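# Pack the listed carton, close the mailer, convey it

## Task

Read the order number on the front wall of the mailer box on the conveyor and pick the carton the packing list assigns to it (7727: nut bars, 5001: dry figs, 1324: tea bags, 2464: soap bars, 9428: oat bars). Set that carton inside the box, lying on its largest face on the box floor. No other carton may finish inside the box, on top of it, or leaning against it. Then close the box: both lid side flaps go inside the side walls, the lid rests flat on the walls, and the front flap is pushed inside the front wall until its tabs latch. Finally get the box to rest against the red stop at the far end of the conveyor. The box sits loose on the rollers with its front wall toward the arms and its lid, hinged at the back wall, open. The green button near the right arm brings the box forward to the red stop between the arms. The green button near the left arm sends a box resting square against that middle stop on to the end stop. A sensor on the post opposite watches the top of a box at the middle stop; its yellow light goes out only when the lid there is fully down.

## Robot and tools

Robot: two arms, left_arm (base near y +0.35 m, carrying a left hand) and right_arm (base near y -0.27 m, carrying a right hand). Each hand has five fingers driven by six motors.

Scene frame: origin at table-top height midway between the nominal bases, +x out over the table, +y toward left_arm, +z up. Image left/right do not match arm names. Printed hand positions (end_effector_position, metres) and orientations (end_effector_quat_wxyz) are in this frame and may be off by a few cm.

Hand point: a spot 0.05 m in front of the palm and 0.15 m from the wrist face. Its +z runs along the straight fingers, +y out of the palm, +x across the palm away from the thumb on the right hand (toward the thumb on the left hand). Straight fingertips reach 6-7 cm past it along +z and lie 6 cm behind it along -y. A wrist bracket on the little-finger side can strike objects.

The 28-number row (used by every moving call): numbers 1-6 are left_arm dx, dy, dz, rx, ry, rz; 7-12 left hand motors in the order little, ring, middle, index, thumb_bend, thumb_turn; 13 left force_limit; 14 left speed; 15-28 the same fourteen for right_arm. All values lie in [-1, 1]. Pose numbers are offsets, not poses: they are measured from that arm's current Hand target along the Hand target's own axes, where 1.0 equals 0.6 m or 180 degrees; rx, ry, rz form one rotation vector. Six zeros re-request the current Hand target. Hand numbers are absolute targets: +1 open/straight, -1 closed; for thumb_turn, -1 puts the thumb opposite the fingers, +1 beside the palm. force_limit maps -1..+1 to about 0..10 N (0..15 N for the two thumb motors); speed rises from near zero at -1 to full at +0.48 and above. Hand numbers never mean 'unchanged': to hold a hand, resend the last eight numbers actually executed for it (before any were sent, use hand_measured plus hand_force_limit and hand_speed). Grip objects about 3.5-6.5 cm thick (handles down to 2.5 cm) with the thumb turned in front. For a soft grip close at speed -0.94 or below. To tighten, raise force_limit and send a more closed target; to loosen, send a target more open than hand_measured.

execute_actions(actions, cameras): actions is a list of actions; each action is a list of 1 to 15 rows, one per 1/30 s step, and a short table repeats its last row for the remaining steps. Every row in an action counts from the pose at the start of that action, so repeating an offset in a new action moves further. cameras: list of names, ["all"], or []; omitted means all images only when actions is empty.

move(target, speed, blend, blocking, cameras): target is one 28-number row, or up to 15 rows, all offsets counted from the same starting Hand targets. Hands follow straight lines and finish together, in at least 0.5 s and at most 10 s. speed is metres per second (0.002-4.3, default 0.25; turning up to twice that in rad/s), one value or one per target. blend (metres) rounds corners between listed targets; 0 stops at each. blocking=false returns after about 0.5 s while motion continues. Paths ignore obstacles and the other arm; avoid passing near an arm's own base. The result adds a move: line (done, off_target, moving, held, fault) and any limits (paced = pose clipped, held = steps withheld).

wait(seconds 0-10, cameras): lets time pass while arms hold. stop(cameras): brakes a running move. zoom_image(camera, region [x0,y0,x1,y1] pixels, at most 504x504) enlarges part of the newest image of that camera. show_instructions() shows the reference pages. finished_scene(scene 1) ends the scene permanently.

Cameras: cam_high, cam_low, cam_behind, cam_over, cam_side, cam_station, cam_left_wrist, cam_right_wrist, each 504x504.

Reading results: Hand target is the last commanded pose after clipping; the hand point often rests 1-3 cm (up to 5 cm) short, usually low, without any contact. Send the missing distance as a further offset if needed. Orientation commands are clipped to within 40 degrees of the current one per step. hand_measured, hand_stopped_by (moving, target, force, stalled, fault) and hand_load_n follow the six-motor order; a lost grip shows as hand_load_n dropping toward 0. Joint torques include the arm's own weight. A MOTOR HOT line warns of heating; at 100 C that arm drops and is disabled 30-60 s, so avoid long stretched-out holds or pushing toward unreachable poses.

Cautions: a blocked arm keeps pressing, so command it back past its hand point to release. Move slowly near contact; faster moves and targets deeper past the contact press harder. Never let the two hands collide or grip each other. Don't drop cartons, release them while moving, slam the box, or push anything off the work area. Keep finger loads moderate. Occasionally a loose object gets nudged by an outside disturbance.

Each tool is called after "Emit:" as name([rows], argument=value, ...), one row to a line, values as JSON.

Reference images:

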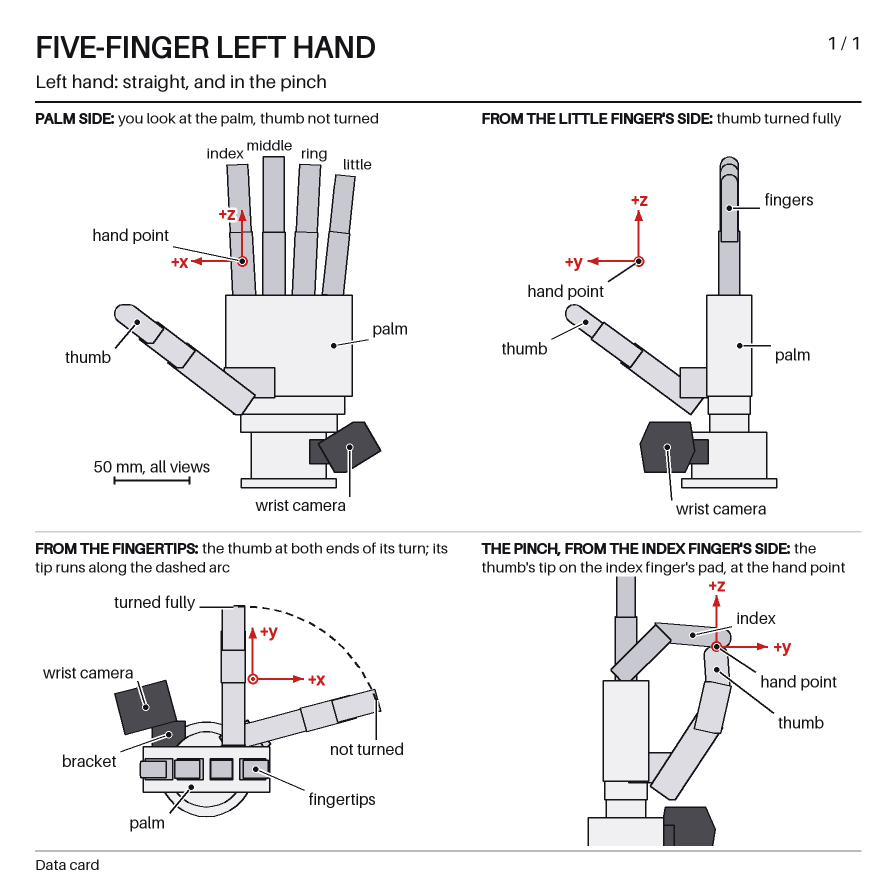

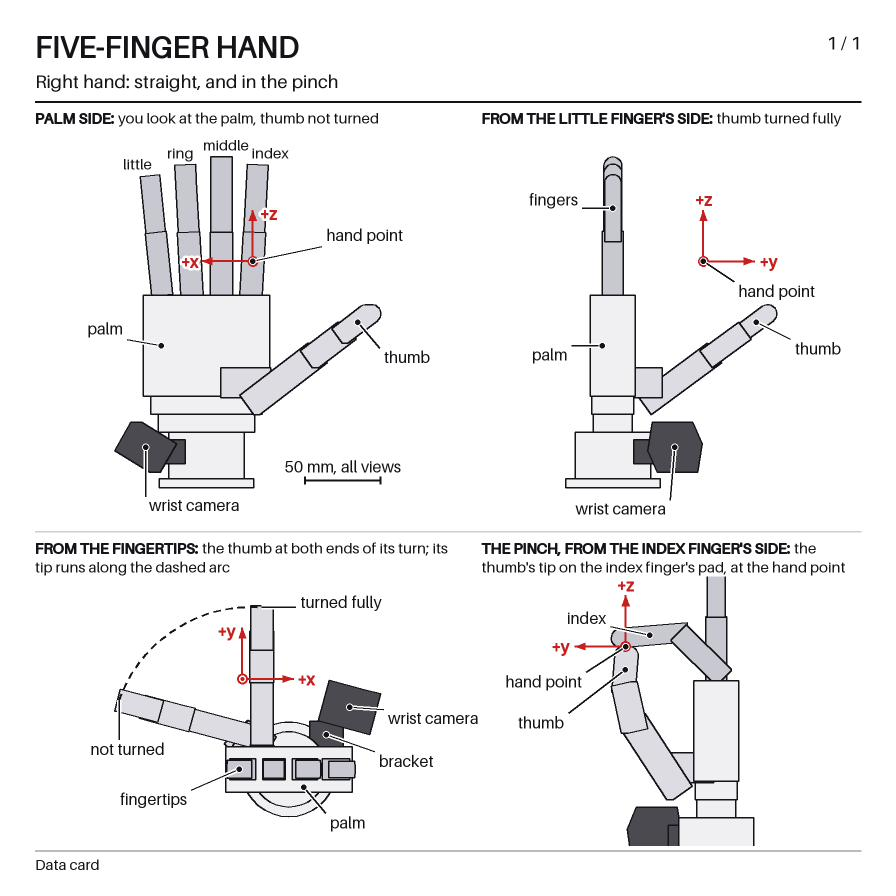

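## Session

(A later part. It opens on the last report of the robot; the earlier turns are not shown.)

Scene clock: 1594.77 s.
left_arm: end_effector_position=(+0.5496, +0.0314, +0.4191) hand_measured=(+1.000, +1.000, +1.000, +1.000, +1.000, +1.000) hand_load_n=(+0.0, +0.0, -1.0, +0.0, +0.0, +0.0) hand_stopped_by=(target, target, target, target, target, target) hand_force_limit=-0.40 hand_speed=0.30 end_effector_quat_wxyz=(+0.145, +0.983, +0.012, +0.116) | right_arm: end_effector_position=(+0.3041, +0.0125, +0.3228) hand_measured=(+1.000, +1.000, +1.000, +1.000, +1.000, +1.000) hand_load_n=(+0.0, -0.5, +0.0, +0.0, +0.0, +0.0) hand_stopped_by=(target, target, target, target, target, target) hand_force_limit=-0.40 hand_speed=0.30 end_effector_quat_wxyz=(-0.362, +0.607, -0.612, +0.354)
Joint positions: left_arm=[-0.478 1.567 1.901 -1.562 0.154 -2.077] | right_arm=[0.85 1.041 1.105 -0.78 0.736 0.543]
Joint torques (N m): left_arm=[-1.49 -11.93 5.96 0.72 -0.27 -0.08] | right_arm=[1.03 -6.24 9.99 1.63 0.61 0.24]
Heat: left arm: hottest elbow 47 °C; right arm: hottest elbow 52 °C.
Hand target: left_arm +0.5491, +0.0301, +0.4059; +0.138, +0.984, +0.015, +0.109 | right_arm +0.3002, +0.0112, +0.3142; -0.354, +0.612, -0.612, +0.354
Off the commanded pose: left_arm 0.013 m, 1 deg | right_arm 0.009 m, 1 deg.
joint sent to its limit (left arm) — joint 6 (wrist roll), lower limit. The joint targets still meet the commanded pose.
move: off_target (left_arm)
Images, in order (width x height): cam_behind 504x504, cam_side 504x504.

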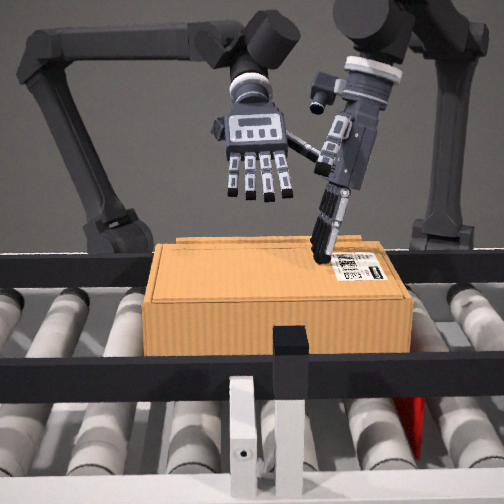

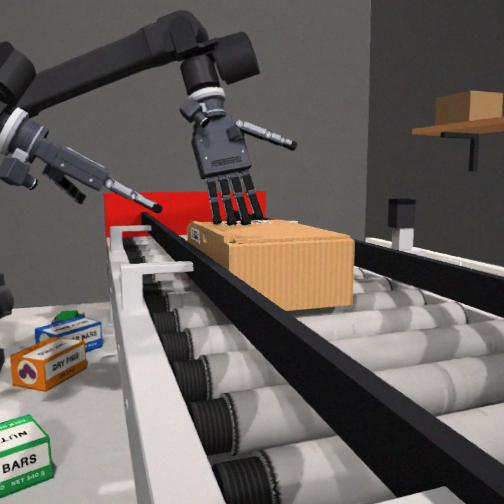

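Emit:
move(target=[-0.00526,-0.00687,0.02342,0,0,0,1,1,1,1,1,1,-0.4,0.3,0,0,0,0,0,0,1,1,1,1,1,1,-0.4,0.3], speed=0.08, cameras=["cam_side","cam_behind","cam_over"])

Emit:
zoom_image(camera="cam_side", region=[160, 170, 360, 330])

Emit:
zoom_image(camera="cam_over", region=[110, 150, 350, 330])

Scene clock: 1598.33 s.
left_arm: end_effector_position=(+0.5473, +0.0325, +0.4191) hand_measured=(+1.000, +1.000, +1.000, +1.000, +1.000, +1.000) hand_load_n=(+0.0, -1.0, -1.5, +0.0, -0.5, +0.0) hand_stopped_by=(target, target, target, target, target, target) hand_force_limit=-0.40 hand_speed=0.30 end_effector_quat_wxyz=(+0.152, +0.980, +0.011, +0.129) | right_arm: end_effector_position=(+0.3041, +0.0125, +0.3228) hand_measured=(+1.000, +1.000, +1.000, +1.000, +1.000, +1.000) hand_load_n=(+0.0, +0.0, +0.0, +0.0, +0.0, +0.0) hand_stopped_by=(target, target, target, target, target, target) hand_force_limit=-0.40 hand_speed=0.30 end_effector_quat_wxyz=(-0.362, +0.607, -0.612, +0.354)
Joint positions: left_arm=[-0.478 1.537 1.854 -1.515 0.154 -2.077] | right_arm=[0.85 1.041 1.105 -0.78 0.736 0.543]
Joint torques (N m): left_arm=[-1.26 -10.34 5.41 0.57 -0.26 -0.08] | right_arm=[0.44 -6.42 9.81 1.66 0.61 0.22]
Heat: left arm: hottest elbow 47 °C; right arm: hottest elbow 51 °C.
Hand target: left_arm +0.5491, +0.0301, +0.3911; +0.138, +0.984, +0.015, +0.109 | right_arm +0.3002, +0.0112, +0.3142; -0.354, +0.612, -0.612, +0.354
Off the commanded pose: left_arm 0.028 m, 3 deg | right_arm 0.009 m, 1 deg.
joint sent to its limit (left arm) — joint 6 (wrist roll), lower limit. The joint targets still meet the commanded pose.
move: off_target (left_arm)
Images, in order (width x height): cam_behind 504x504, cam_over 504x504, cam_side 504x504.

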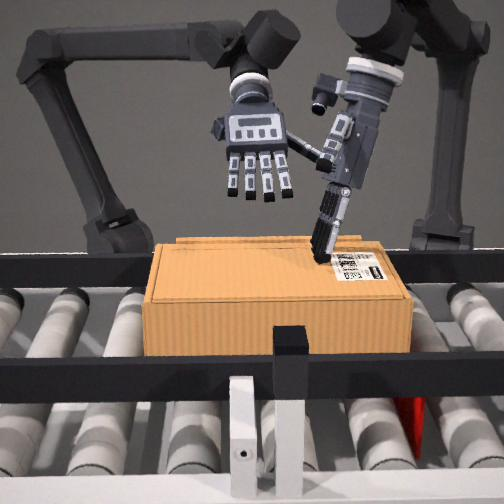

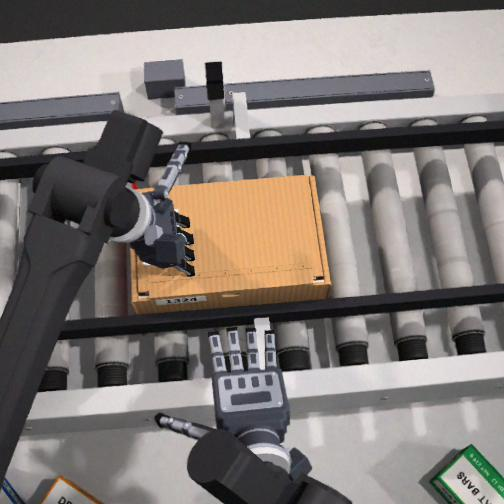

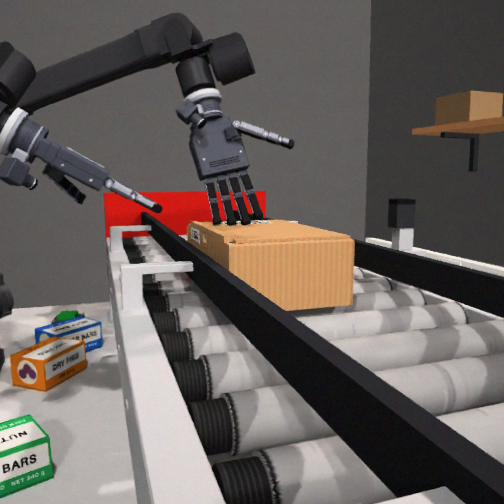

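Scaled by 2.520.

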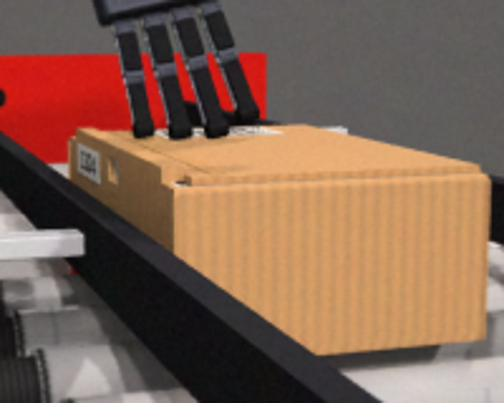

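Scaled by 2.100.

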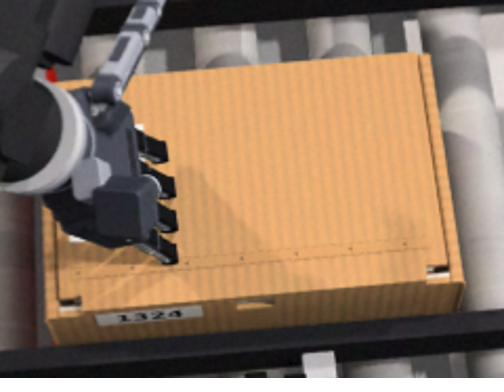

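Emit:
move(target=[0.0281,0.0367,-0.125,0,0,0,1,1,1,1,1,1,-0.4,0.3,0,0,0,0,0,0,1,1,1,1,1,1,-0.4,0.3], speed=0.15, cameras=["cam_side","cam_behind","cam_over"])

Emit:
zoom_image(camera="cam_side", region=[160, 170, 360, 330])

Emit:
zoom_image(camera="cam_over", region=[110, 150, 350, 330])

Scene clock: 1601.67 s.
left_arm: end_effector_position=(+0.5470, +0.0332, +0.4489) hand_measured=(+1.000, +1.000, +1.000, +1.000, +1.000, +1.000) hand_load_n=(+0.0, +0.0, +0.0, +0.5, +0.0, +0.0) hand_stopped_by=(target, target, target, target, target, target) hand_force_limit=-0.40 hand_speed=0.30 end_effector_quat_wxyz=(+0.140, +0.984, +0.013, +0.108) | right_arm: end_effector_position=(+0.3041, +0.0125, +0.3228) hand_measured=(+1.000, +1.000, +1.000, +1.000, +1.000, +1.000) hand_load_n=(+0.0, +0.0, +0.0, +0.0, +0.0, +0.0) hand_stopped_by=(target, target, target, target, target, target) hand_force_limit=-0.40 hand_speed=0.30 end_effector_quat_wxyz=(-0.362, +0.607, -0.612, +0.354)
Joint positions: left_arm=[-0.478 1.608 2.042 -1.682 0.151 -2.077] | right_arm=[0.85 1.041 1.105 -0.78 0.736 0.543]
Joint torques (N m): left_arm=[-1.03 -11.81 11.47 0.18 0.09 -0.09] | right_arm=[0.5 -6.42 10.06 1.63 0.64 0.24]
Heat: left arm: hottest elbow 47 °C; right arm: hottest elbow 51 °C.
Hand target: left_arm +0.5491, +0.0302, +0.4712; +0.139, +0.984, +0.015, +0.109 | right_arm +0.3002, +0.0112, +0.3142; -0.354, +0.612, -0.612, +0.354
Off the commanded pose: left_arm 0.022 m, 0 deg | right_arm 0.009 m, 1 deg.
joint sent to its limit (left arm) — joint 4 (wrist pitch), lower limit; joint 6 (wrist roll), lower limit. The joint targets still meet the commanded pose.
move: off_target (left_arm)
Images, in order (width x height): cam_behind 504x504, cam_over 504x504, cam_side 504x504.

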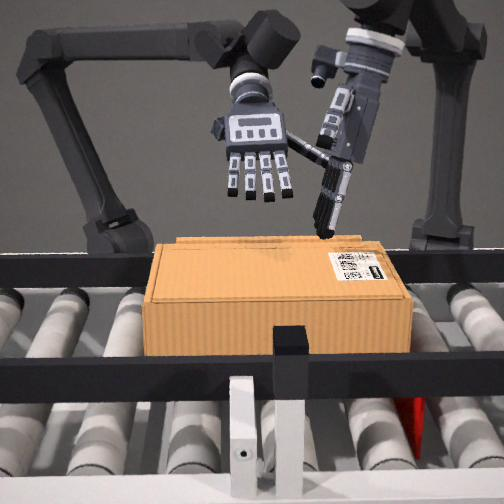

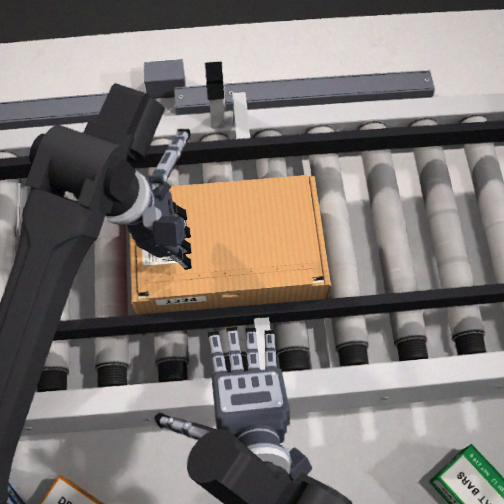

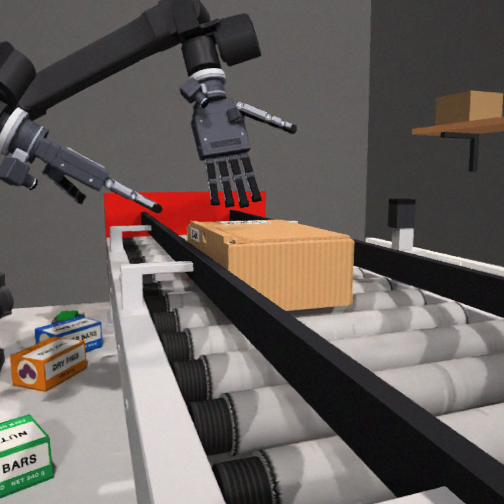

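Scaled by 2.520.

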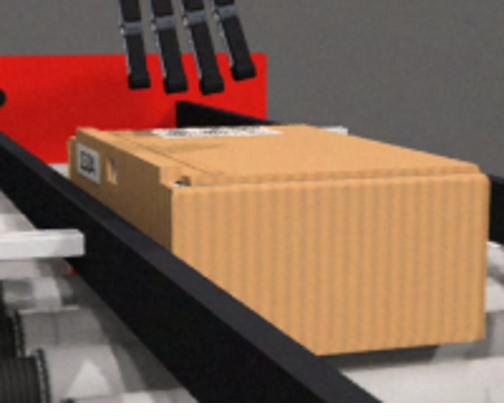

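Scaled by 2.100.

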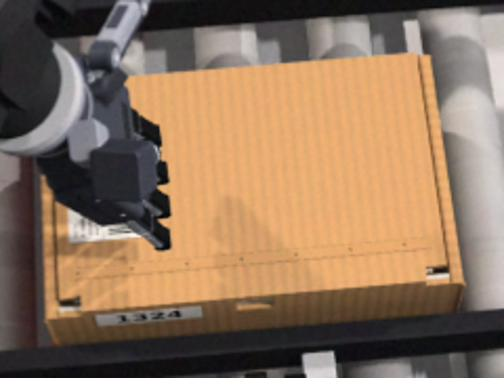

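Emit:
zoom_image(camera="cam_side", region=[180, 205, 270, 275])

Emit:
zoom_image(camera="cam_behind", region=[130, 220, 430, 320])

Scaled by 5.600.

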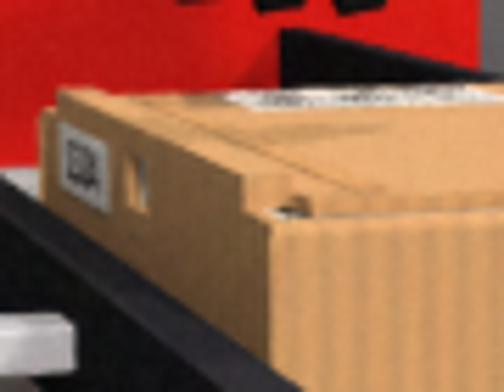

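Scaled by 1.680.

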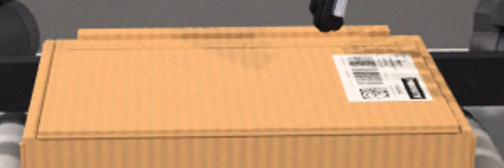

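Emit:
move([
  [-0.0407,0.08,0.0143,0,0,0,1,1,1,1,1,1,-0.4,0.3,0,0,0,0,0,0,1,1,1,1,1,1,-0.4,0.3],
  [-0.0646,0.0489,0.1205,0,0,0,1,1,1,1,1,1,-0.4,0.3,0,0,0,0,0,0,1,1,1,1,1,1,-0.4,0.3],
], speed=[0.15,0.08], cameras=["cam_side","cam_behind","cam_over"])

Emit:
zoom_image(camera="cam_side", region=[180, 185, 270, 275])

Emit:
zoom_image(camera="cam_over", region=[110, 150, 350, 330])

Scene clock: 1622.77 s.
left_arm: end_effector_position=(+0.5264, -0.0179, +0.4197) hand_measured=(+1.000, +1.000, +1.000, +1.000, +1.000, +1.000) hand_load_n=(-1.0, +0.0, +0.0, +0.0, +0.0, +0.0) hand_stopped_by=(target, target, target, target, target, target) hand_force_limit=-0.40 hand_speed=0.30 end_effector_quat_wxyz=(+0.150, +0.982, -0.033, +0.112) | right_arm: end_effector_position=(+0.3041, +0.0125, +0.3228) hand_measured=(+1.000, +1.000, +1.000, +1.000, +1.000, +1.000) hand_load_n=(+0.0, +0.0, +0.0, +0.0, +0.0, +0.0) hand_stopped_by=(target, target, target, target, target, target) hand_force_limit=-0.40 hand_speed=0.30 end_effector_quat_wxyz=(-0.362, +0.607, -0.612, +0.354)
Joint positions: left_arm=[-0.571 1.592 1.931 -1.564 0.149 -2.077] | right_arm=[0.85 1.041 1.105 -0.78 0.736 0.543]
Joint torques (N m): left_arm=[-1.2 -11.93 5.74 0.83 -0.13 -0.08] | right_arm=[0.67 -6.77 9.77 1.63 0.62 0.2]
Heat: left arm: hottest elbow 49 °C; right arm: hottest elbow 50 °C.
Hand target: left_arm +0.5270, -0.0199, +0.4032; +0.139, +0.984, +0.015, +0.109 | right_arm +0.3002, +0.0112, +0.3142; -0.354, +0.612, -0.612, +0.354
Off the commanded pose: left_arm 0.017 m, 6 deg | right_arm 0.009 m, 1 deg.
joint sent to its limit (left arm) — joint 6 (wrist roll), lower limit. The joint targets are off in orientation, not in position.
move: off_target (left_arm)
Images, in order (width x height): cam_behind 504x504, cam_over 504x504, cam_side 504x504.

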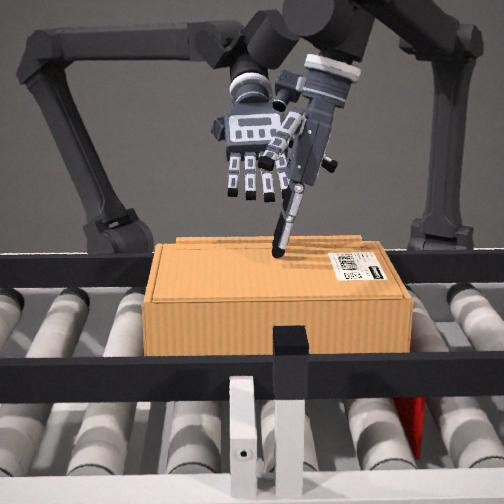

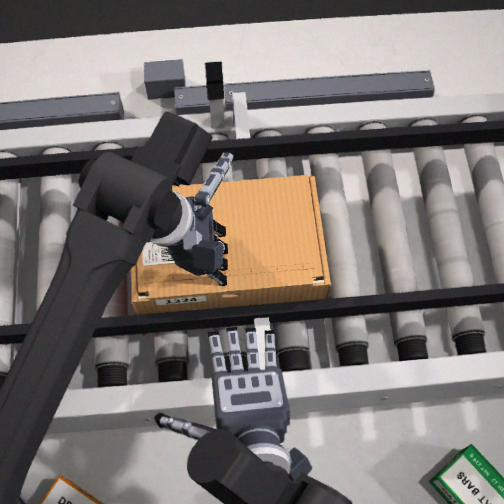

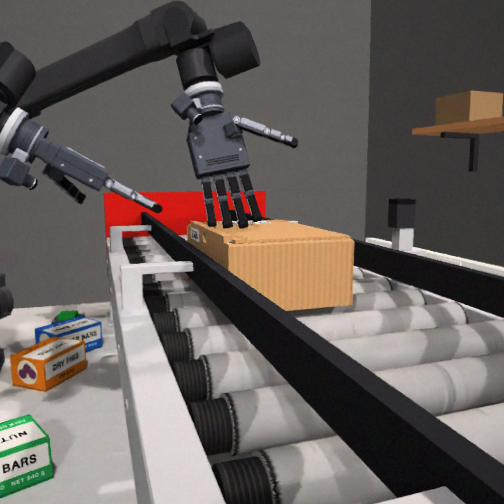

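Scaled by 5.600.

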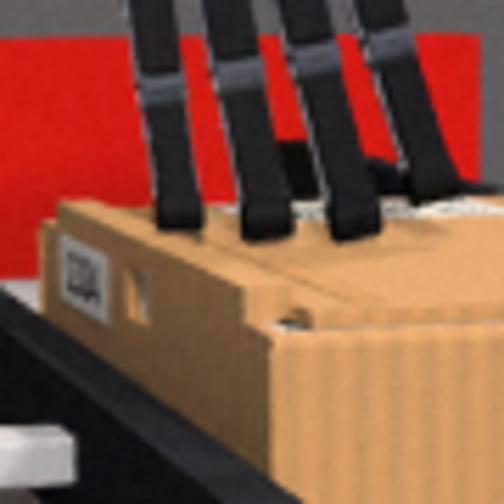

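Scaled by 2.100.

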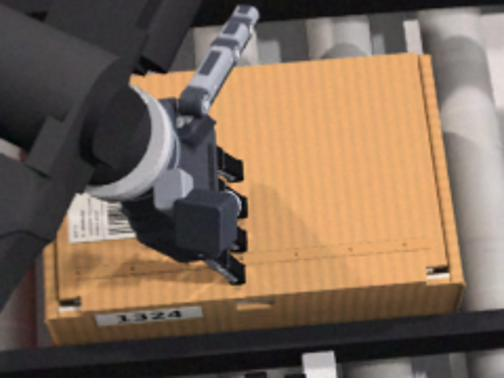

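Emit:
move(target=[-0.00701,-0.00916,0.0312,0,0,0,1,1,1,1,1,1,-0.4,0.3,0,0,0,0,0,0,1,1,1,1,1,1,-0.4,0.3], speed=0.08, cameras=["cam_side","cam_behind","cam_over"])

Emit:
zoom_image(camera="cam_side", region=[180, 185, 270, 275])

Emit:
zoom_image(camera="cam_over", region=[120, 250, 340, 330])

Scene clock: 1628.00 s.
left_arm: end_effector_position=(+0.5232, -0.0160, +0.4209) hand_measured=(+1.000, +1.000, +1.000, +1.000, +1.000, +1.000) hand_load_n=(-1.5, +0.0, +0.0, +0.0, +0.0, +0.0) hand_stopped_by=(target, target, target, target, target, target) hand_force_limit=-0.40 hand_speed=0.30 end_effector_quat_wxyz=(+0.160, +0.978, -0.034, +0.130) | right_arm: end_effector_position=(+0.3041, +0.0125, +0.3228) hand_measured=(+1.000, +1.000, +1.000, +1.000, +1.000, +1.000) hand_load_n=(+0.0, +0.0, +0.0, +0.0, +0.0, +0.0) hand_stopped_by=(target, target, target, target, target, target) hand_force_limit=-0.40 hand_speed=0.30 end_effector_quat_wxyz=(-0.362, +0.607, -0.612, +0.354)
Joint positions: left_arm=[-0.571 1.55 1.868 -1.501 0.149 -2.077] | right_arm=[0.85 1.041 1.105 -0.78 0.736 0.543]
Joint torques (N m): left_arm=[-1.32 -9.64 4.93 0.68 -0.21 -0.08] | right_arm=[0.62 -6.59 9.78 1.77 0.59 0.23]
Heat: left arm: hottest elbow 48 °C; right arm: hottest elbow 50 °C.
Hand target: left_arm +0.5270, -0.0200, +0.3832; +0.139, +0.984, +0.015, +0.109 | right_arm +0.3002, +0.0112, +0.3142; -0.354, +0.612, -0.612, +0.354
Off the commanded pose: left_arm 0.038 m, 7 deg | right_arm 0.009 m, 1 deg.
joint sent to its limit (left arm) — joint 6 (wrist roll), lower limit. The joint targets are off in orientation, not in position.
move: off_target (left_arm)
Images, in order (width x height): cam_behind 504x504, cam_over 504x504, cam_side 504x504.

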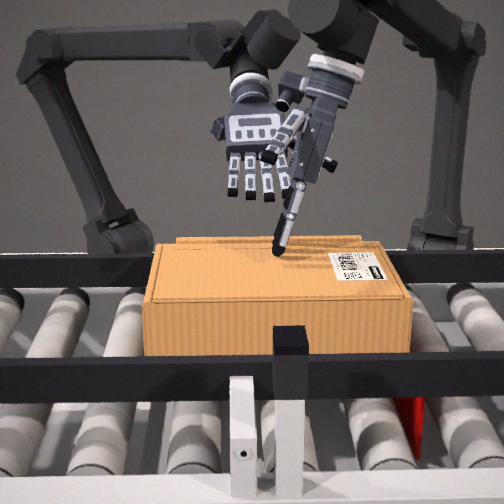

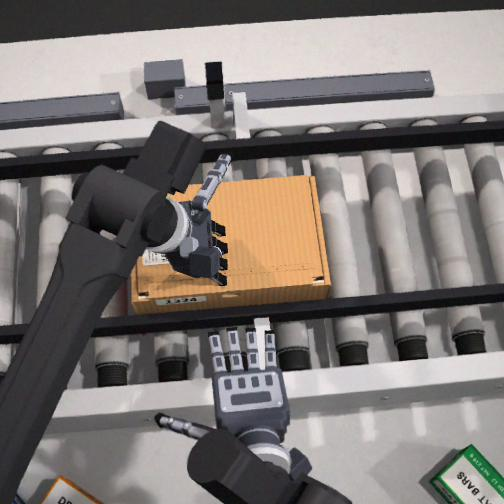

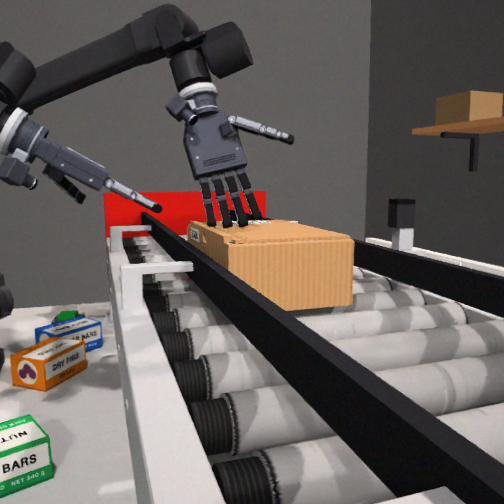

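Scaled by 5.600.

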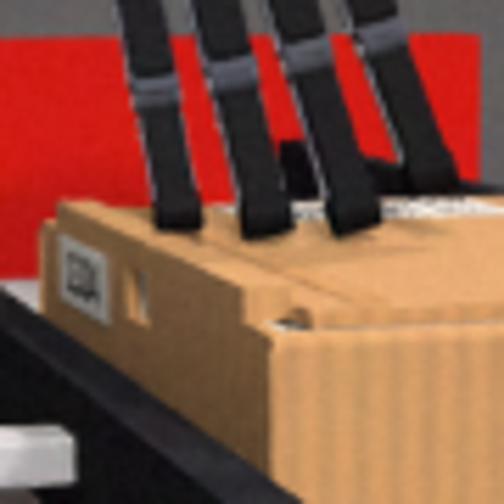

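Scaled by 2.291.

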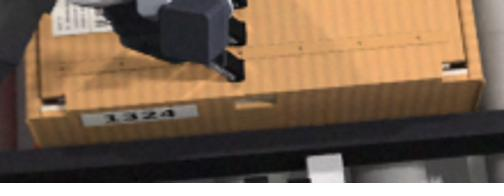

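Emit:
move([
  [0.0596,0.0779,-0.2655,0,0,0,1,1,1,1,1,1,-0.4,0.3,0.285,-0.2252,-0.13,0,0,0,1,1,1,1,1,1,-0.4,0.3],
  [-0.1613,-0.6595,-0.4018,0.065,-0.0949,0.2021,1,1,1,1,1,1,-0.4,0.3,0.685,-0.0825,-0.1438,-0.3073,0.1595,0.2759,1,1,1,1,1,1,-0.4,0.3],
], speed=0.25, cameras=["cam_side","cam_behind","cam_over","cam_high"])

Emit:
zoom_image(camera="cam_over", region=[110, 150, 350, 330])

Emit:
zoom_image(camera="cam_side", region=[160, 170, 360, 330])

Scene clock: 1668.90 s.
left_arm: end_effector_position=(+0.3840, +0.4227, +0.4756) hand_measured=(+1.000, +1.000, +1.000, +1.000, +1.000, +1.000) hand_load_n=(+0.0, +0.0, +0.0, +0.0, +0.0, -0.5) hand_stopped_by=(target, target, target, target, target, target) hand_force_limit=-0.40 hand_speed=0.30 end_effector_quat_wxyz=(-0.124, +0.931, -0.278, +0.202) | right_arm: end_effector_position=(+0.2503, -0.3990, +0.4008) hand_measured=(+1.000, +1.000, +1.000, +1.000, +1.000, +1.000) hand_load_n=(+0.0, +0.0, +0.0, +0.0, +0.0, +0.0) hand_stopped_by=(target, target, target, target, target, target) hand_force_limit=-0.40 hand_speed=0.30 end_effector_quat_wxyz=(+0.115, -0.303, +0.939, -0.112)
Joint positions: left_arm=[0.408 1.142 1.727 -1.684 0.079 -0.578] | right_arm=[-0.622 1.148 1.585 -1.689 -0.04 0.365]
Joint torques (N m): left_arm=[-1.49 -5.6 7.58 0.34 -0.13 0.03] | right_arm=[-0.38 -6.18 9.58 1.05 -0.11 0.24]
Heat: left arm: hottest elbow 45 °C; right arm: hottest elbow 49 °C.
Hand target: left_arm +0.3804, +0.4196, +0.4798; -0.001, +0.954, -0.301, +0.000 | right_arm +0.2500, -0.3998, +0.4003; -0.001, -0.301, +0.954, +0.000
Off the commanded pose: left_arm 0.006 m, 27 deg | right_arm 0.001 m, 19 deg.
joint sent to its limit (left arm) — joint 4 (wrist pitch), lower limit. The joint targets are off in orientation, not in position.
joint sent to its limit (right arm) — joint 4 (wrist pitch), lower limit. The joint targets are off in orientation, not in position.
move: off_target (left_arm, right_arm)
Images, in order (width x height): cam_high 504x504, cam_behind 504x504, cam_over 504x504, cam_side 504x504.

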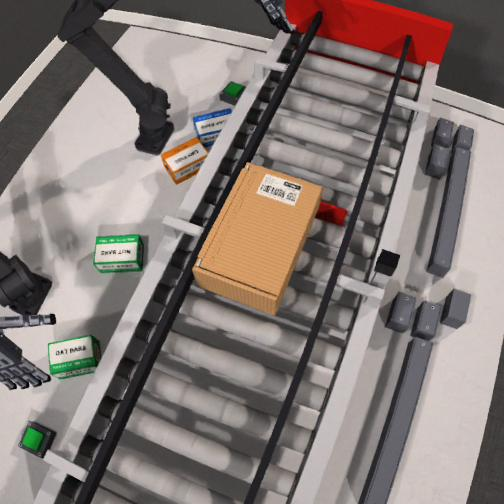

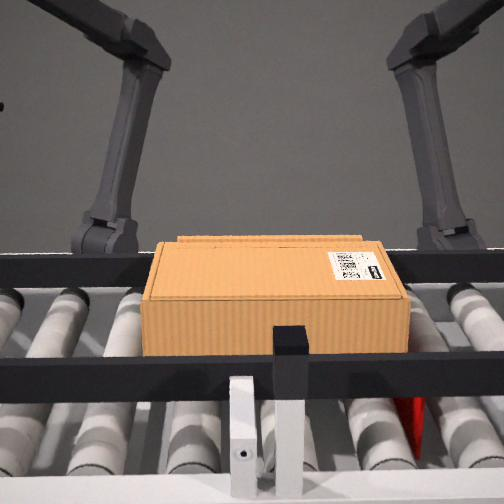

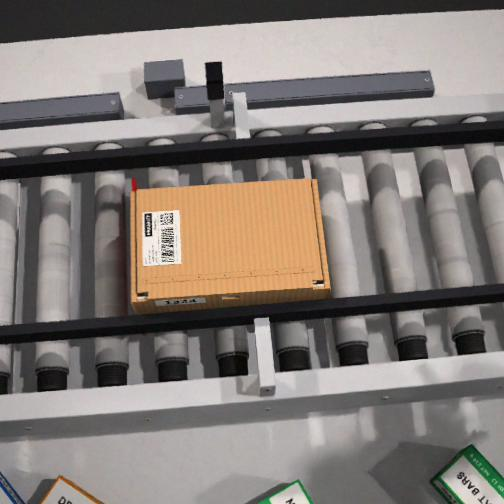

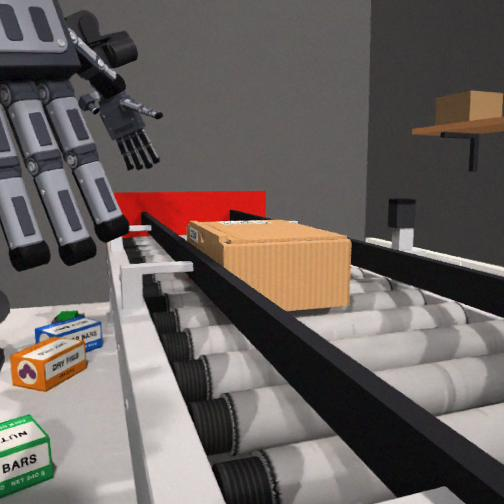

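Scaled by 2.100.

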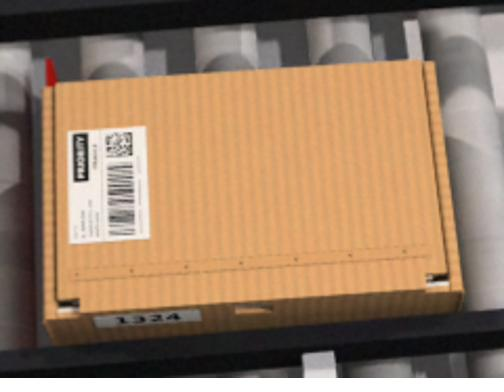

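Scaled by 2.520.

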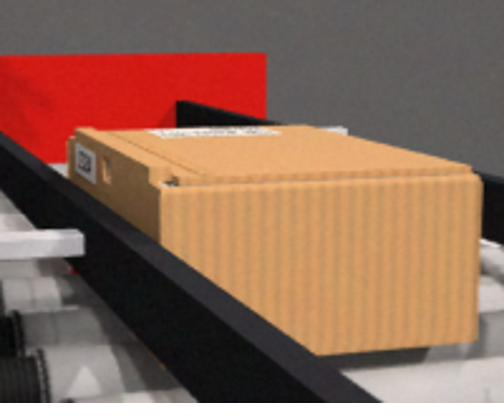

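Emit:
move(target=[-0.379,0.0112,0.333,0,0,0,-1,-1,-1,-1,1,1,-0.3,0,0.272,-0.1415,0.4,0,0,0,-1,-1,-1,-1,1,1,-0.3,0], speed=0.25, cameras=["cam_behind","cam_over","cam_high","cam_station","cam_left_wrist"])

Scene clock: 1685.27 s.
left_arm: end_effector_position=(+0.1917, +0.5435, +0.2814) hand_measured=(-1.000, -1.000, -1.000, -1.000, +1.000, +1.000) hand_load_n=(+0.0, +0.0, +0.0, +0.5, +0.0, +0.0) hand_stopped_by=(target, target, target, target, target, target) hand_force_limit=-0.30 hand_speed=0.00 end_effector_quat_wxyz=(+0.004, +0.954, -0.300, -0.001) | right_arm: end_effector_position=(+0.1655, -0.5606, +0.1620) hand_measured=(-1.000, -1.000, -1.000, -1.000, +1.000, +1.000) hand_load_n=(+0.0, +0.0, +0.0, +0.0, +0.0, +0.0) hand_stopped_by=(target, target, target, target, target, target) hand_force_limit=-0.30 hand_speed=0.00 end_effector_quat_wxyz=(-0.001, -0.298, +0.955, +0.005)
Joint positions: left_arm=[1.021 1.133 1.227 -1.673 -0.001 0.083] | right_arm=[-1.053 1.461 1.232 -1.352 0 -0.054]
Joint torques (N m): left_arm=[-0.62 -5.71 6.97 0.31 -0.15 0] | right_arm=[0.32 -13.04 8.9 1.39 0.1 0.06]
Heat: left arm: hottest elbow 45 °C; right arm: hottest elbow 48 °C.
Hand target: left_arm +0.1903, +0.5450, +0.2802; -0.001, +0.954, -0.301, +0.000 | right_arm +0.1646, -0.5629, +0.1605; -0.001, -0.301, +0.954, +0.000
Off the commanded pose: left_arm 0.002 m, 1 deg | right_arm 0.003 m, 1 deg.
move: done
camera_calibration:
cam_left_wrist: T_world_to_cam=[[0.779067, 0.626659, -0.0187756, -0.482736], [0.547639, -0.665639, 0.506967, 0.118243], [0.305198, -0.405244, -0.861761, 0.519752], [0, 0, 0, 1]] pos_world=[0.152702, 0.591844, 0.378893]
Images, in order (width x height): cam_high 504x504, cam_behind 504x504, cam_over 504x504, cam_station 504x504, cam_left_wrist 504x504.

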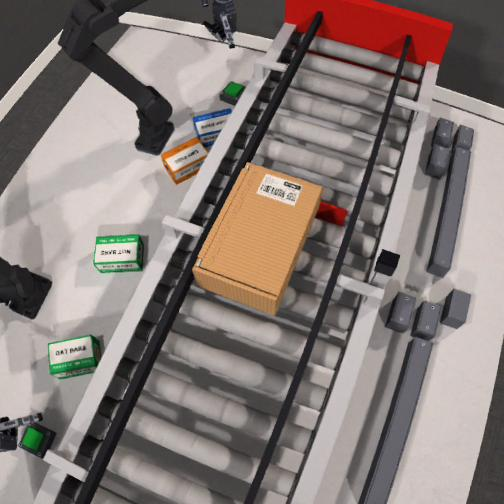

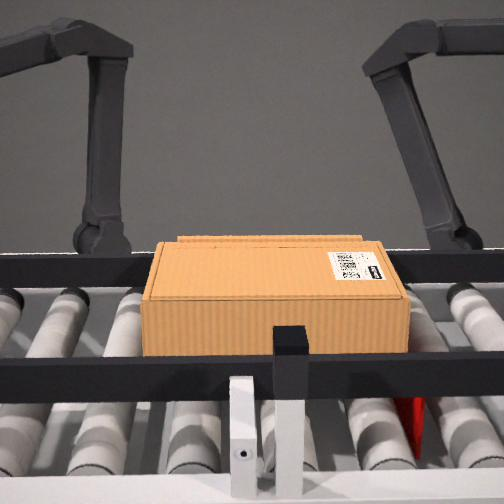

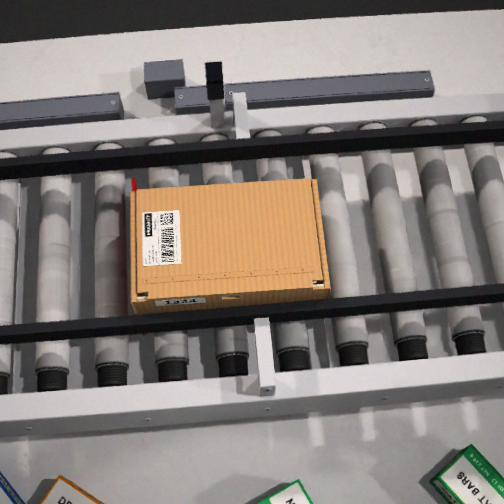

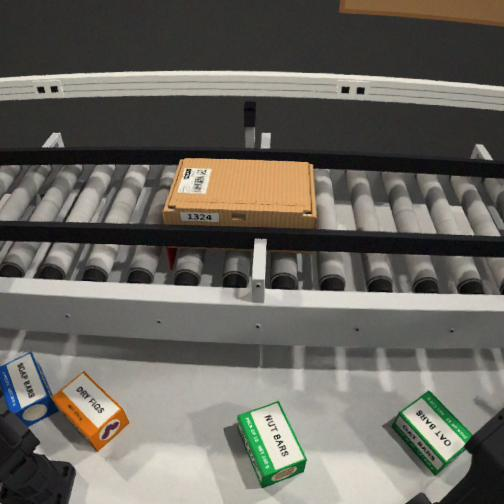

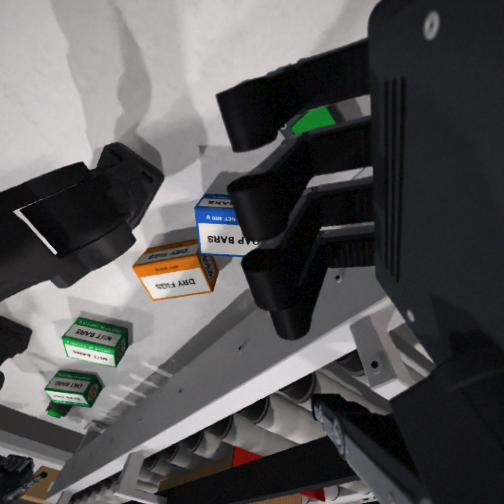

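Emit:
move([
  [-0.0035,-0.0485,0.2167,0,0,0,-1,-1,-1,-1,1,1,-0.3,0,0,0,0.2258,0,0,0,-1,-1,-1,-1,1,1,-0.3,0],
  [-0.0035,-0.0485,0.2167,0,0,0,-1,-1,-1,-1,1,1,-0.3,0,0,0,0.04,0,0,0,-1,-1,-1,-1,1,1,-0.3,0],
], speed=[0.08,0.15], cameras=["cam_behind","cam_over","cam_high","cam_left_wrist"])

Emit:
zoom_image(camera="cam_over", region=[110, 150, 350, 330])

Scene clock: 1699.27 s.
left_arm: end_effector_position=(+0.2070, +0.5698, +0.1555) hand_measured=(-1.000, -1.000, -1.000, -1.000, +1.000, +1.000) hand_load_n=(+0.0, +0.0, +0.0, +0.0, +0.0, +0.0) hand_stopped_by=(target, target, target, target, target, target) hand_force_limit=-0.30 hand_speed=0.00 end_effector_quat_wxyz=(-0.004, +0.954, -0.300, +0.001) | right_arm: end_effector_position=(+0.1599, -0.5516, +0.1267) hand_measured=(-1.000, -1.000, -1.000, -1.000, +1.000, +1.000) hand_load_n=(+0.0, +0.0, +0.0, +0.0, +0.0, +0.0) hand_stopped_by=(target, target, target, target, target, target) hand_force_limit=-0.30 hand_speed=0.00 end_effector_quat_wxyz=(-0.002, -0.298, +0.954, +0.010)
Joint positions: left_arm=[1.021 1.231 0.975 -1.307 -0.001 0.083] | right_arm=[-1.053 1.467 1.14 -1.264 0 -0.055]
Joint torques (N m): left_arm=[-0.67 -5.89 6.53 0.34 -0.15 0.02] | right_arm=[0.67 -11.58 12.15 0.32 0.14 0.07]
Heat: left arm: hottest elbow 45 °C; right arm: hottest elbow 48 °C.
Hand target: left_arm +0.2053, +0.5702, +0.1502; -0.001, +0.954, -0.301, +0.000 | right_arm +0.1645, -0.5628, +0.1364; -0.001, -0.301, +0.954, +0.000
Off the commanded pose: left_arm 0.006 m, 0 deg | right_arm 0.016 m, 1 deg.
move: off_target (right_arm)
camera_calibration:
cam_left_wrist: T_world_to_cam=[[0.779431, 0.626474, -0.00425612, -0.51575], [0.543404, -0.672668, 0.502225, 0.196752], [0.311768, -0.393763, -0.864727, 0.409852], [0, 0, 0, 1]] pos_world=[0.167297, 0.616837, 0.253401]
Images, in order (width x height): cam_high 504x504, cam_behind 504x504, cam_over 504x504, cam_left_wrist 504x504.

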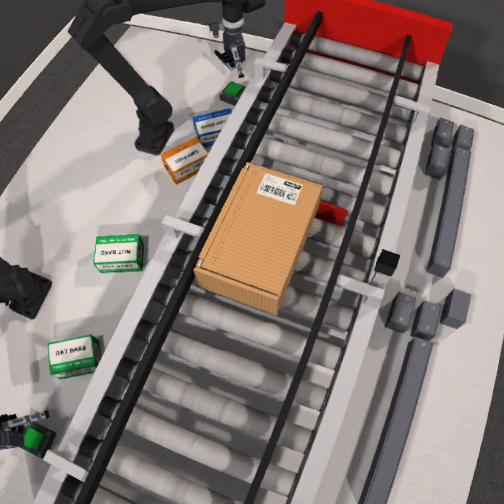

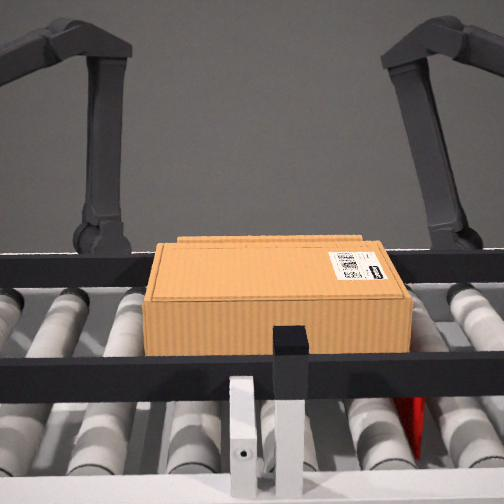

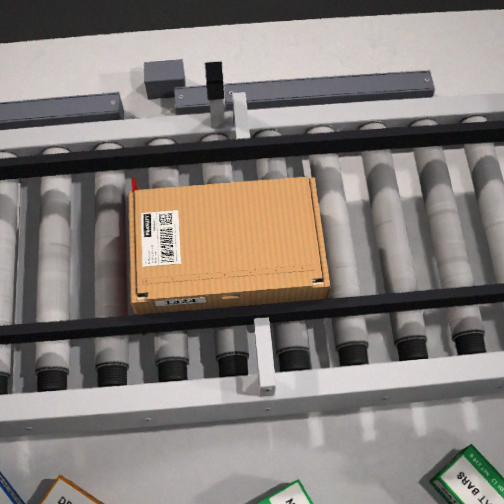

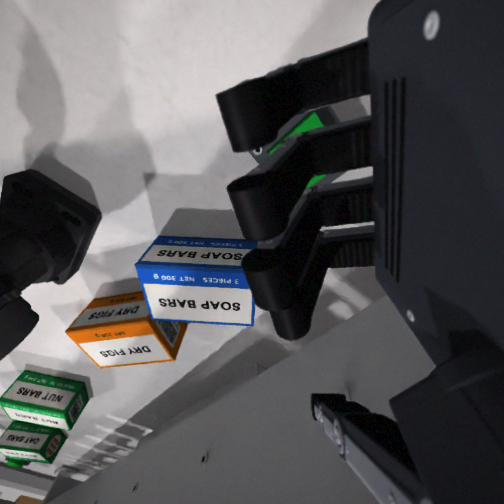

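Scaled by 2.100.

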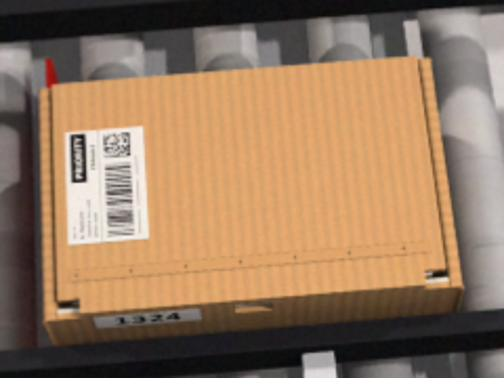

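Emit:
move(target=[0,0,0.205,0,0,0,-1,-1,-1,-1,1,1,-0.3,0,0,0,0,0,0,0,-1,-1,-1,-1,1,1,-0.3,0], speed=0.08, cameras=["cam_behind","cam_over","cam_high","cam_left_wrist"])

Scene clock: 1705.97 s.
left_arm: end_effector_position=(+0.2088, +0.5730, +0.0413) hand_measured=(-1.000, -1.000, -1.000, -1.000, +1.000, +1.000) hand_load_n=(+0.0, -1.5, -1.0, -0.5, +0.0, +0.0) hand_stopped_by=(target, target, target, target, target, target) hand_force_limit=-0.30 hand_speed=0.00 end_effector_quat_wxyz=(-0.009, +0.954, -0.300, +0.002) | right_arm: end_effector_position=(+0.1599, -0.5516, +0.1267) hand_measured=(-1.000, -1.000, -1.000, -1.000, +1.000, +1.000) hand_load_n=(+0.0, +0.0, +0.0, +0.0, +0.0, +0.0) hand_stopped_by=(target, target, target, target, target, target) hand_force_limit=-0.30 hand_speed=0.00 end_effector_quat_wxyz=(-0.002, -0.298, +0.954, +0.010)
Joint positions: left_arm=[1.021 1.374 0.775 -0.953 -0.001 0.084] | right_arm=[-1.053 1.467 1.14 -1.264 0 -0.055]
Joint torques (N m): left_arm=[-0.73 -5.25 4.7 1.01 -0.15 0.02] | right_arm=[0.44 -11.34 12.03 0.44 0.08 0.03]
Heat: left arm: hottest elbow 45 °C; right arm: hottest elbow 49 °C.
Hand target: left_arm +0.2053, +0.5703, +0.0272; +0.000, +0.954, -0.301, +0.000 | right_arm +0.1645, -0.5628, +0.1364; -0.001, -0.301, +0.954, +0.000
Off the commanded pose: left_arm 0.015 m, 1 deg | right_arm 0.016 m, 1 deg.
move: off_target (left_arm, right_arm)
camera_calibration:
cam_left_wrist: T_world_to_cam=[[0.779669, 0.626159, 0.00645654, -0.519944], [0.540262, -0.677855, 0.498628, 0.259138], [0.316597, -0.385276, -0.866792, 0.306028], [0, 0, 0, 1]] pos_world=[0.168494, 0.619131, 0.139406]
Images, in order (width x height): cam_high 504x504, cam_behind 504x504, cam_over 504x504, cam_left_wrist 504x504.

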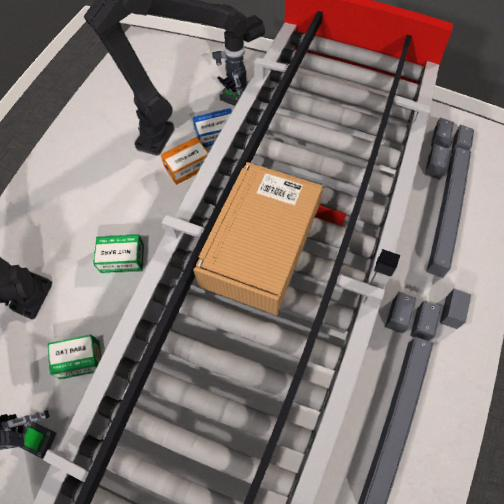

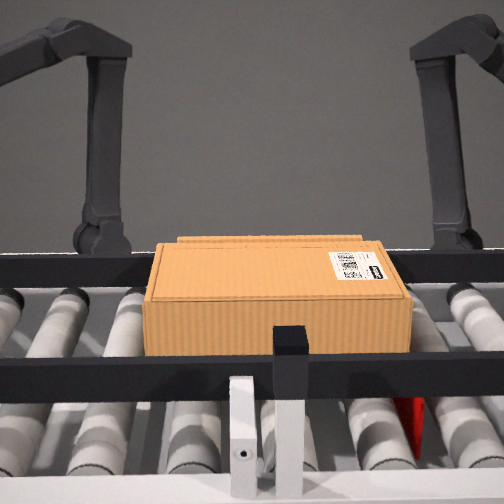

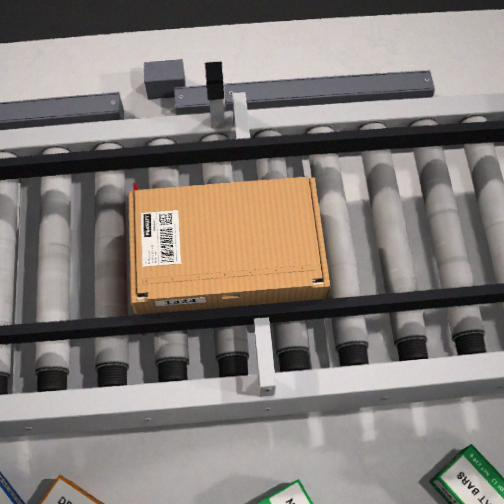

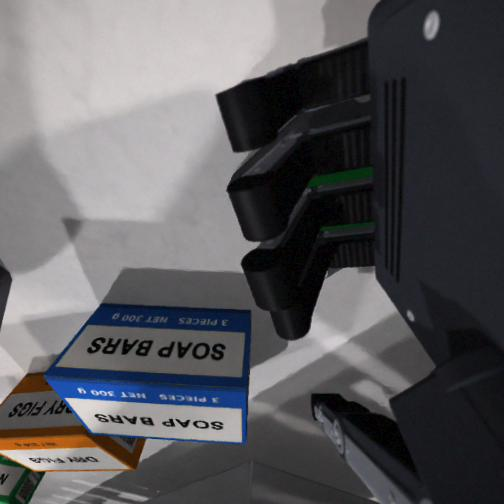

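Emit:
wait(seconds=0.5, cameras=["cam_behind","cam_over"])

Scene clock: 1708.27 s.
left_arm: end_effector_position=(+0.2088, +0.5730, +0.0413) hand_measured=(-1.000, -1.000, -1.000, -1.000, +1.000, +1.000) hand_load_n=(+0.0, -1.5, -0.5, -0.5, +0.0, +0.0) hand_stopped_by=(target, target, target, target, target, target) hand_force_limit=-0.30 hand_speed=0.00 end_effector_quat_wxyz=(-0.009, +0.954, -0.300, +0.002) | right_arm: end_effector_position=(+0.1599, -0.5516, +0.1267) hand_measured=(-1.000, -1.000, -1.000, -1.000, +1.000, +1.000) hand_load_n=(+0.0, +0.0, +0.0, +0.0, +0.0, +0.0) hand_stopped_by=(target, target, target, target, target, target) hand_force_limit=-0.30 hand_speed=0.00 end_effector_quat_wxyz=(-0.002, -0.298, +0.954, +0.010)
Joint positions: left_arm=[1.021 1.374 0.775 -0.953 -0.001 0.084] | right_arm=[-1.053 1.467 1.14 -1.264 0 -0.055]
Joint torques (N m): left_arm=[-0.91 -5.19 4.72 0.91 -0.14 -0.01] | right_arm=[0.09 -12.04 12.07 0.4 0.16 0.05]
Heat: left arm: hottest elbow 45 °C; right arm: hottest elbow 49 °C.
Hand target: left_arm +0.2053, +0.5703, +0.0272; +0.000, +0.954, -0.301, +0.000 | right_arm +0.1645, -0.5628, +0.1364; -0.001, -0.301, +0.954, +0.000
Off the commanded pose: left_arm 0.015 m, 1 deg | right_arm 0.016 m, 1 deg.
wait: 0.50 s; at rest from the start
Images, in order (width x height): cam_behind 504x504, cam_over 504x504.

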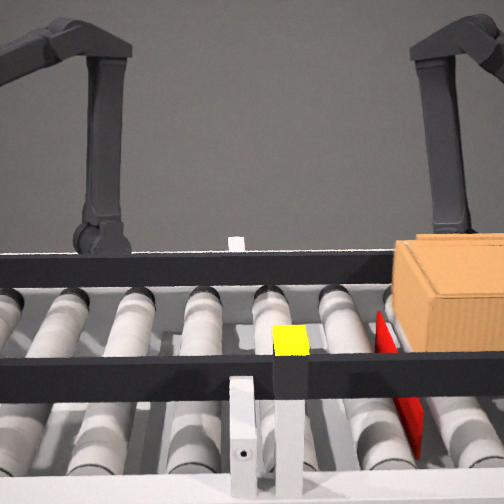

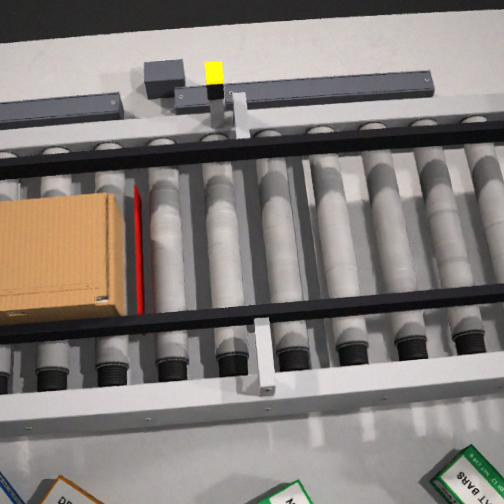

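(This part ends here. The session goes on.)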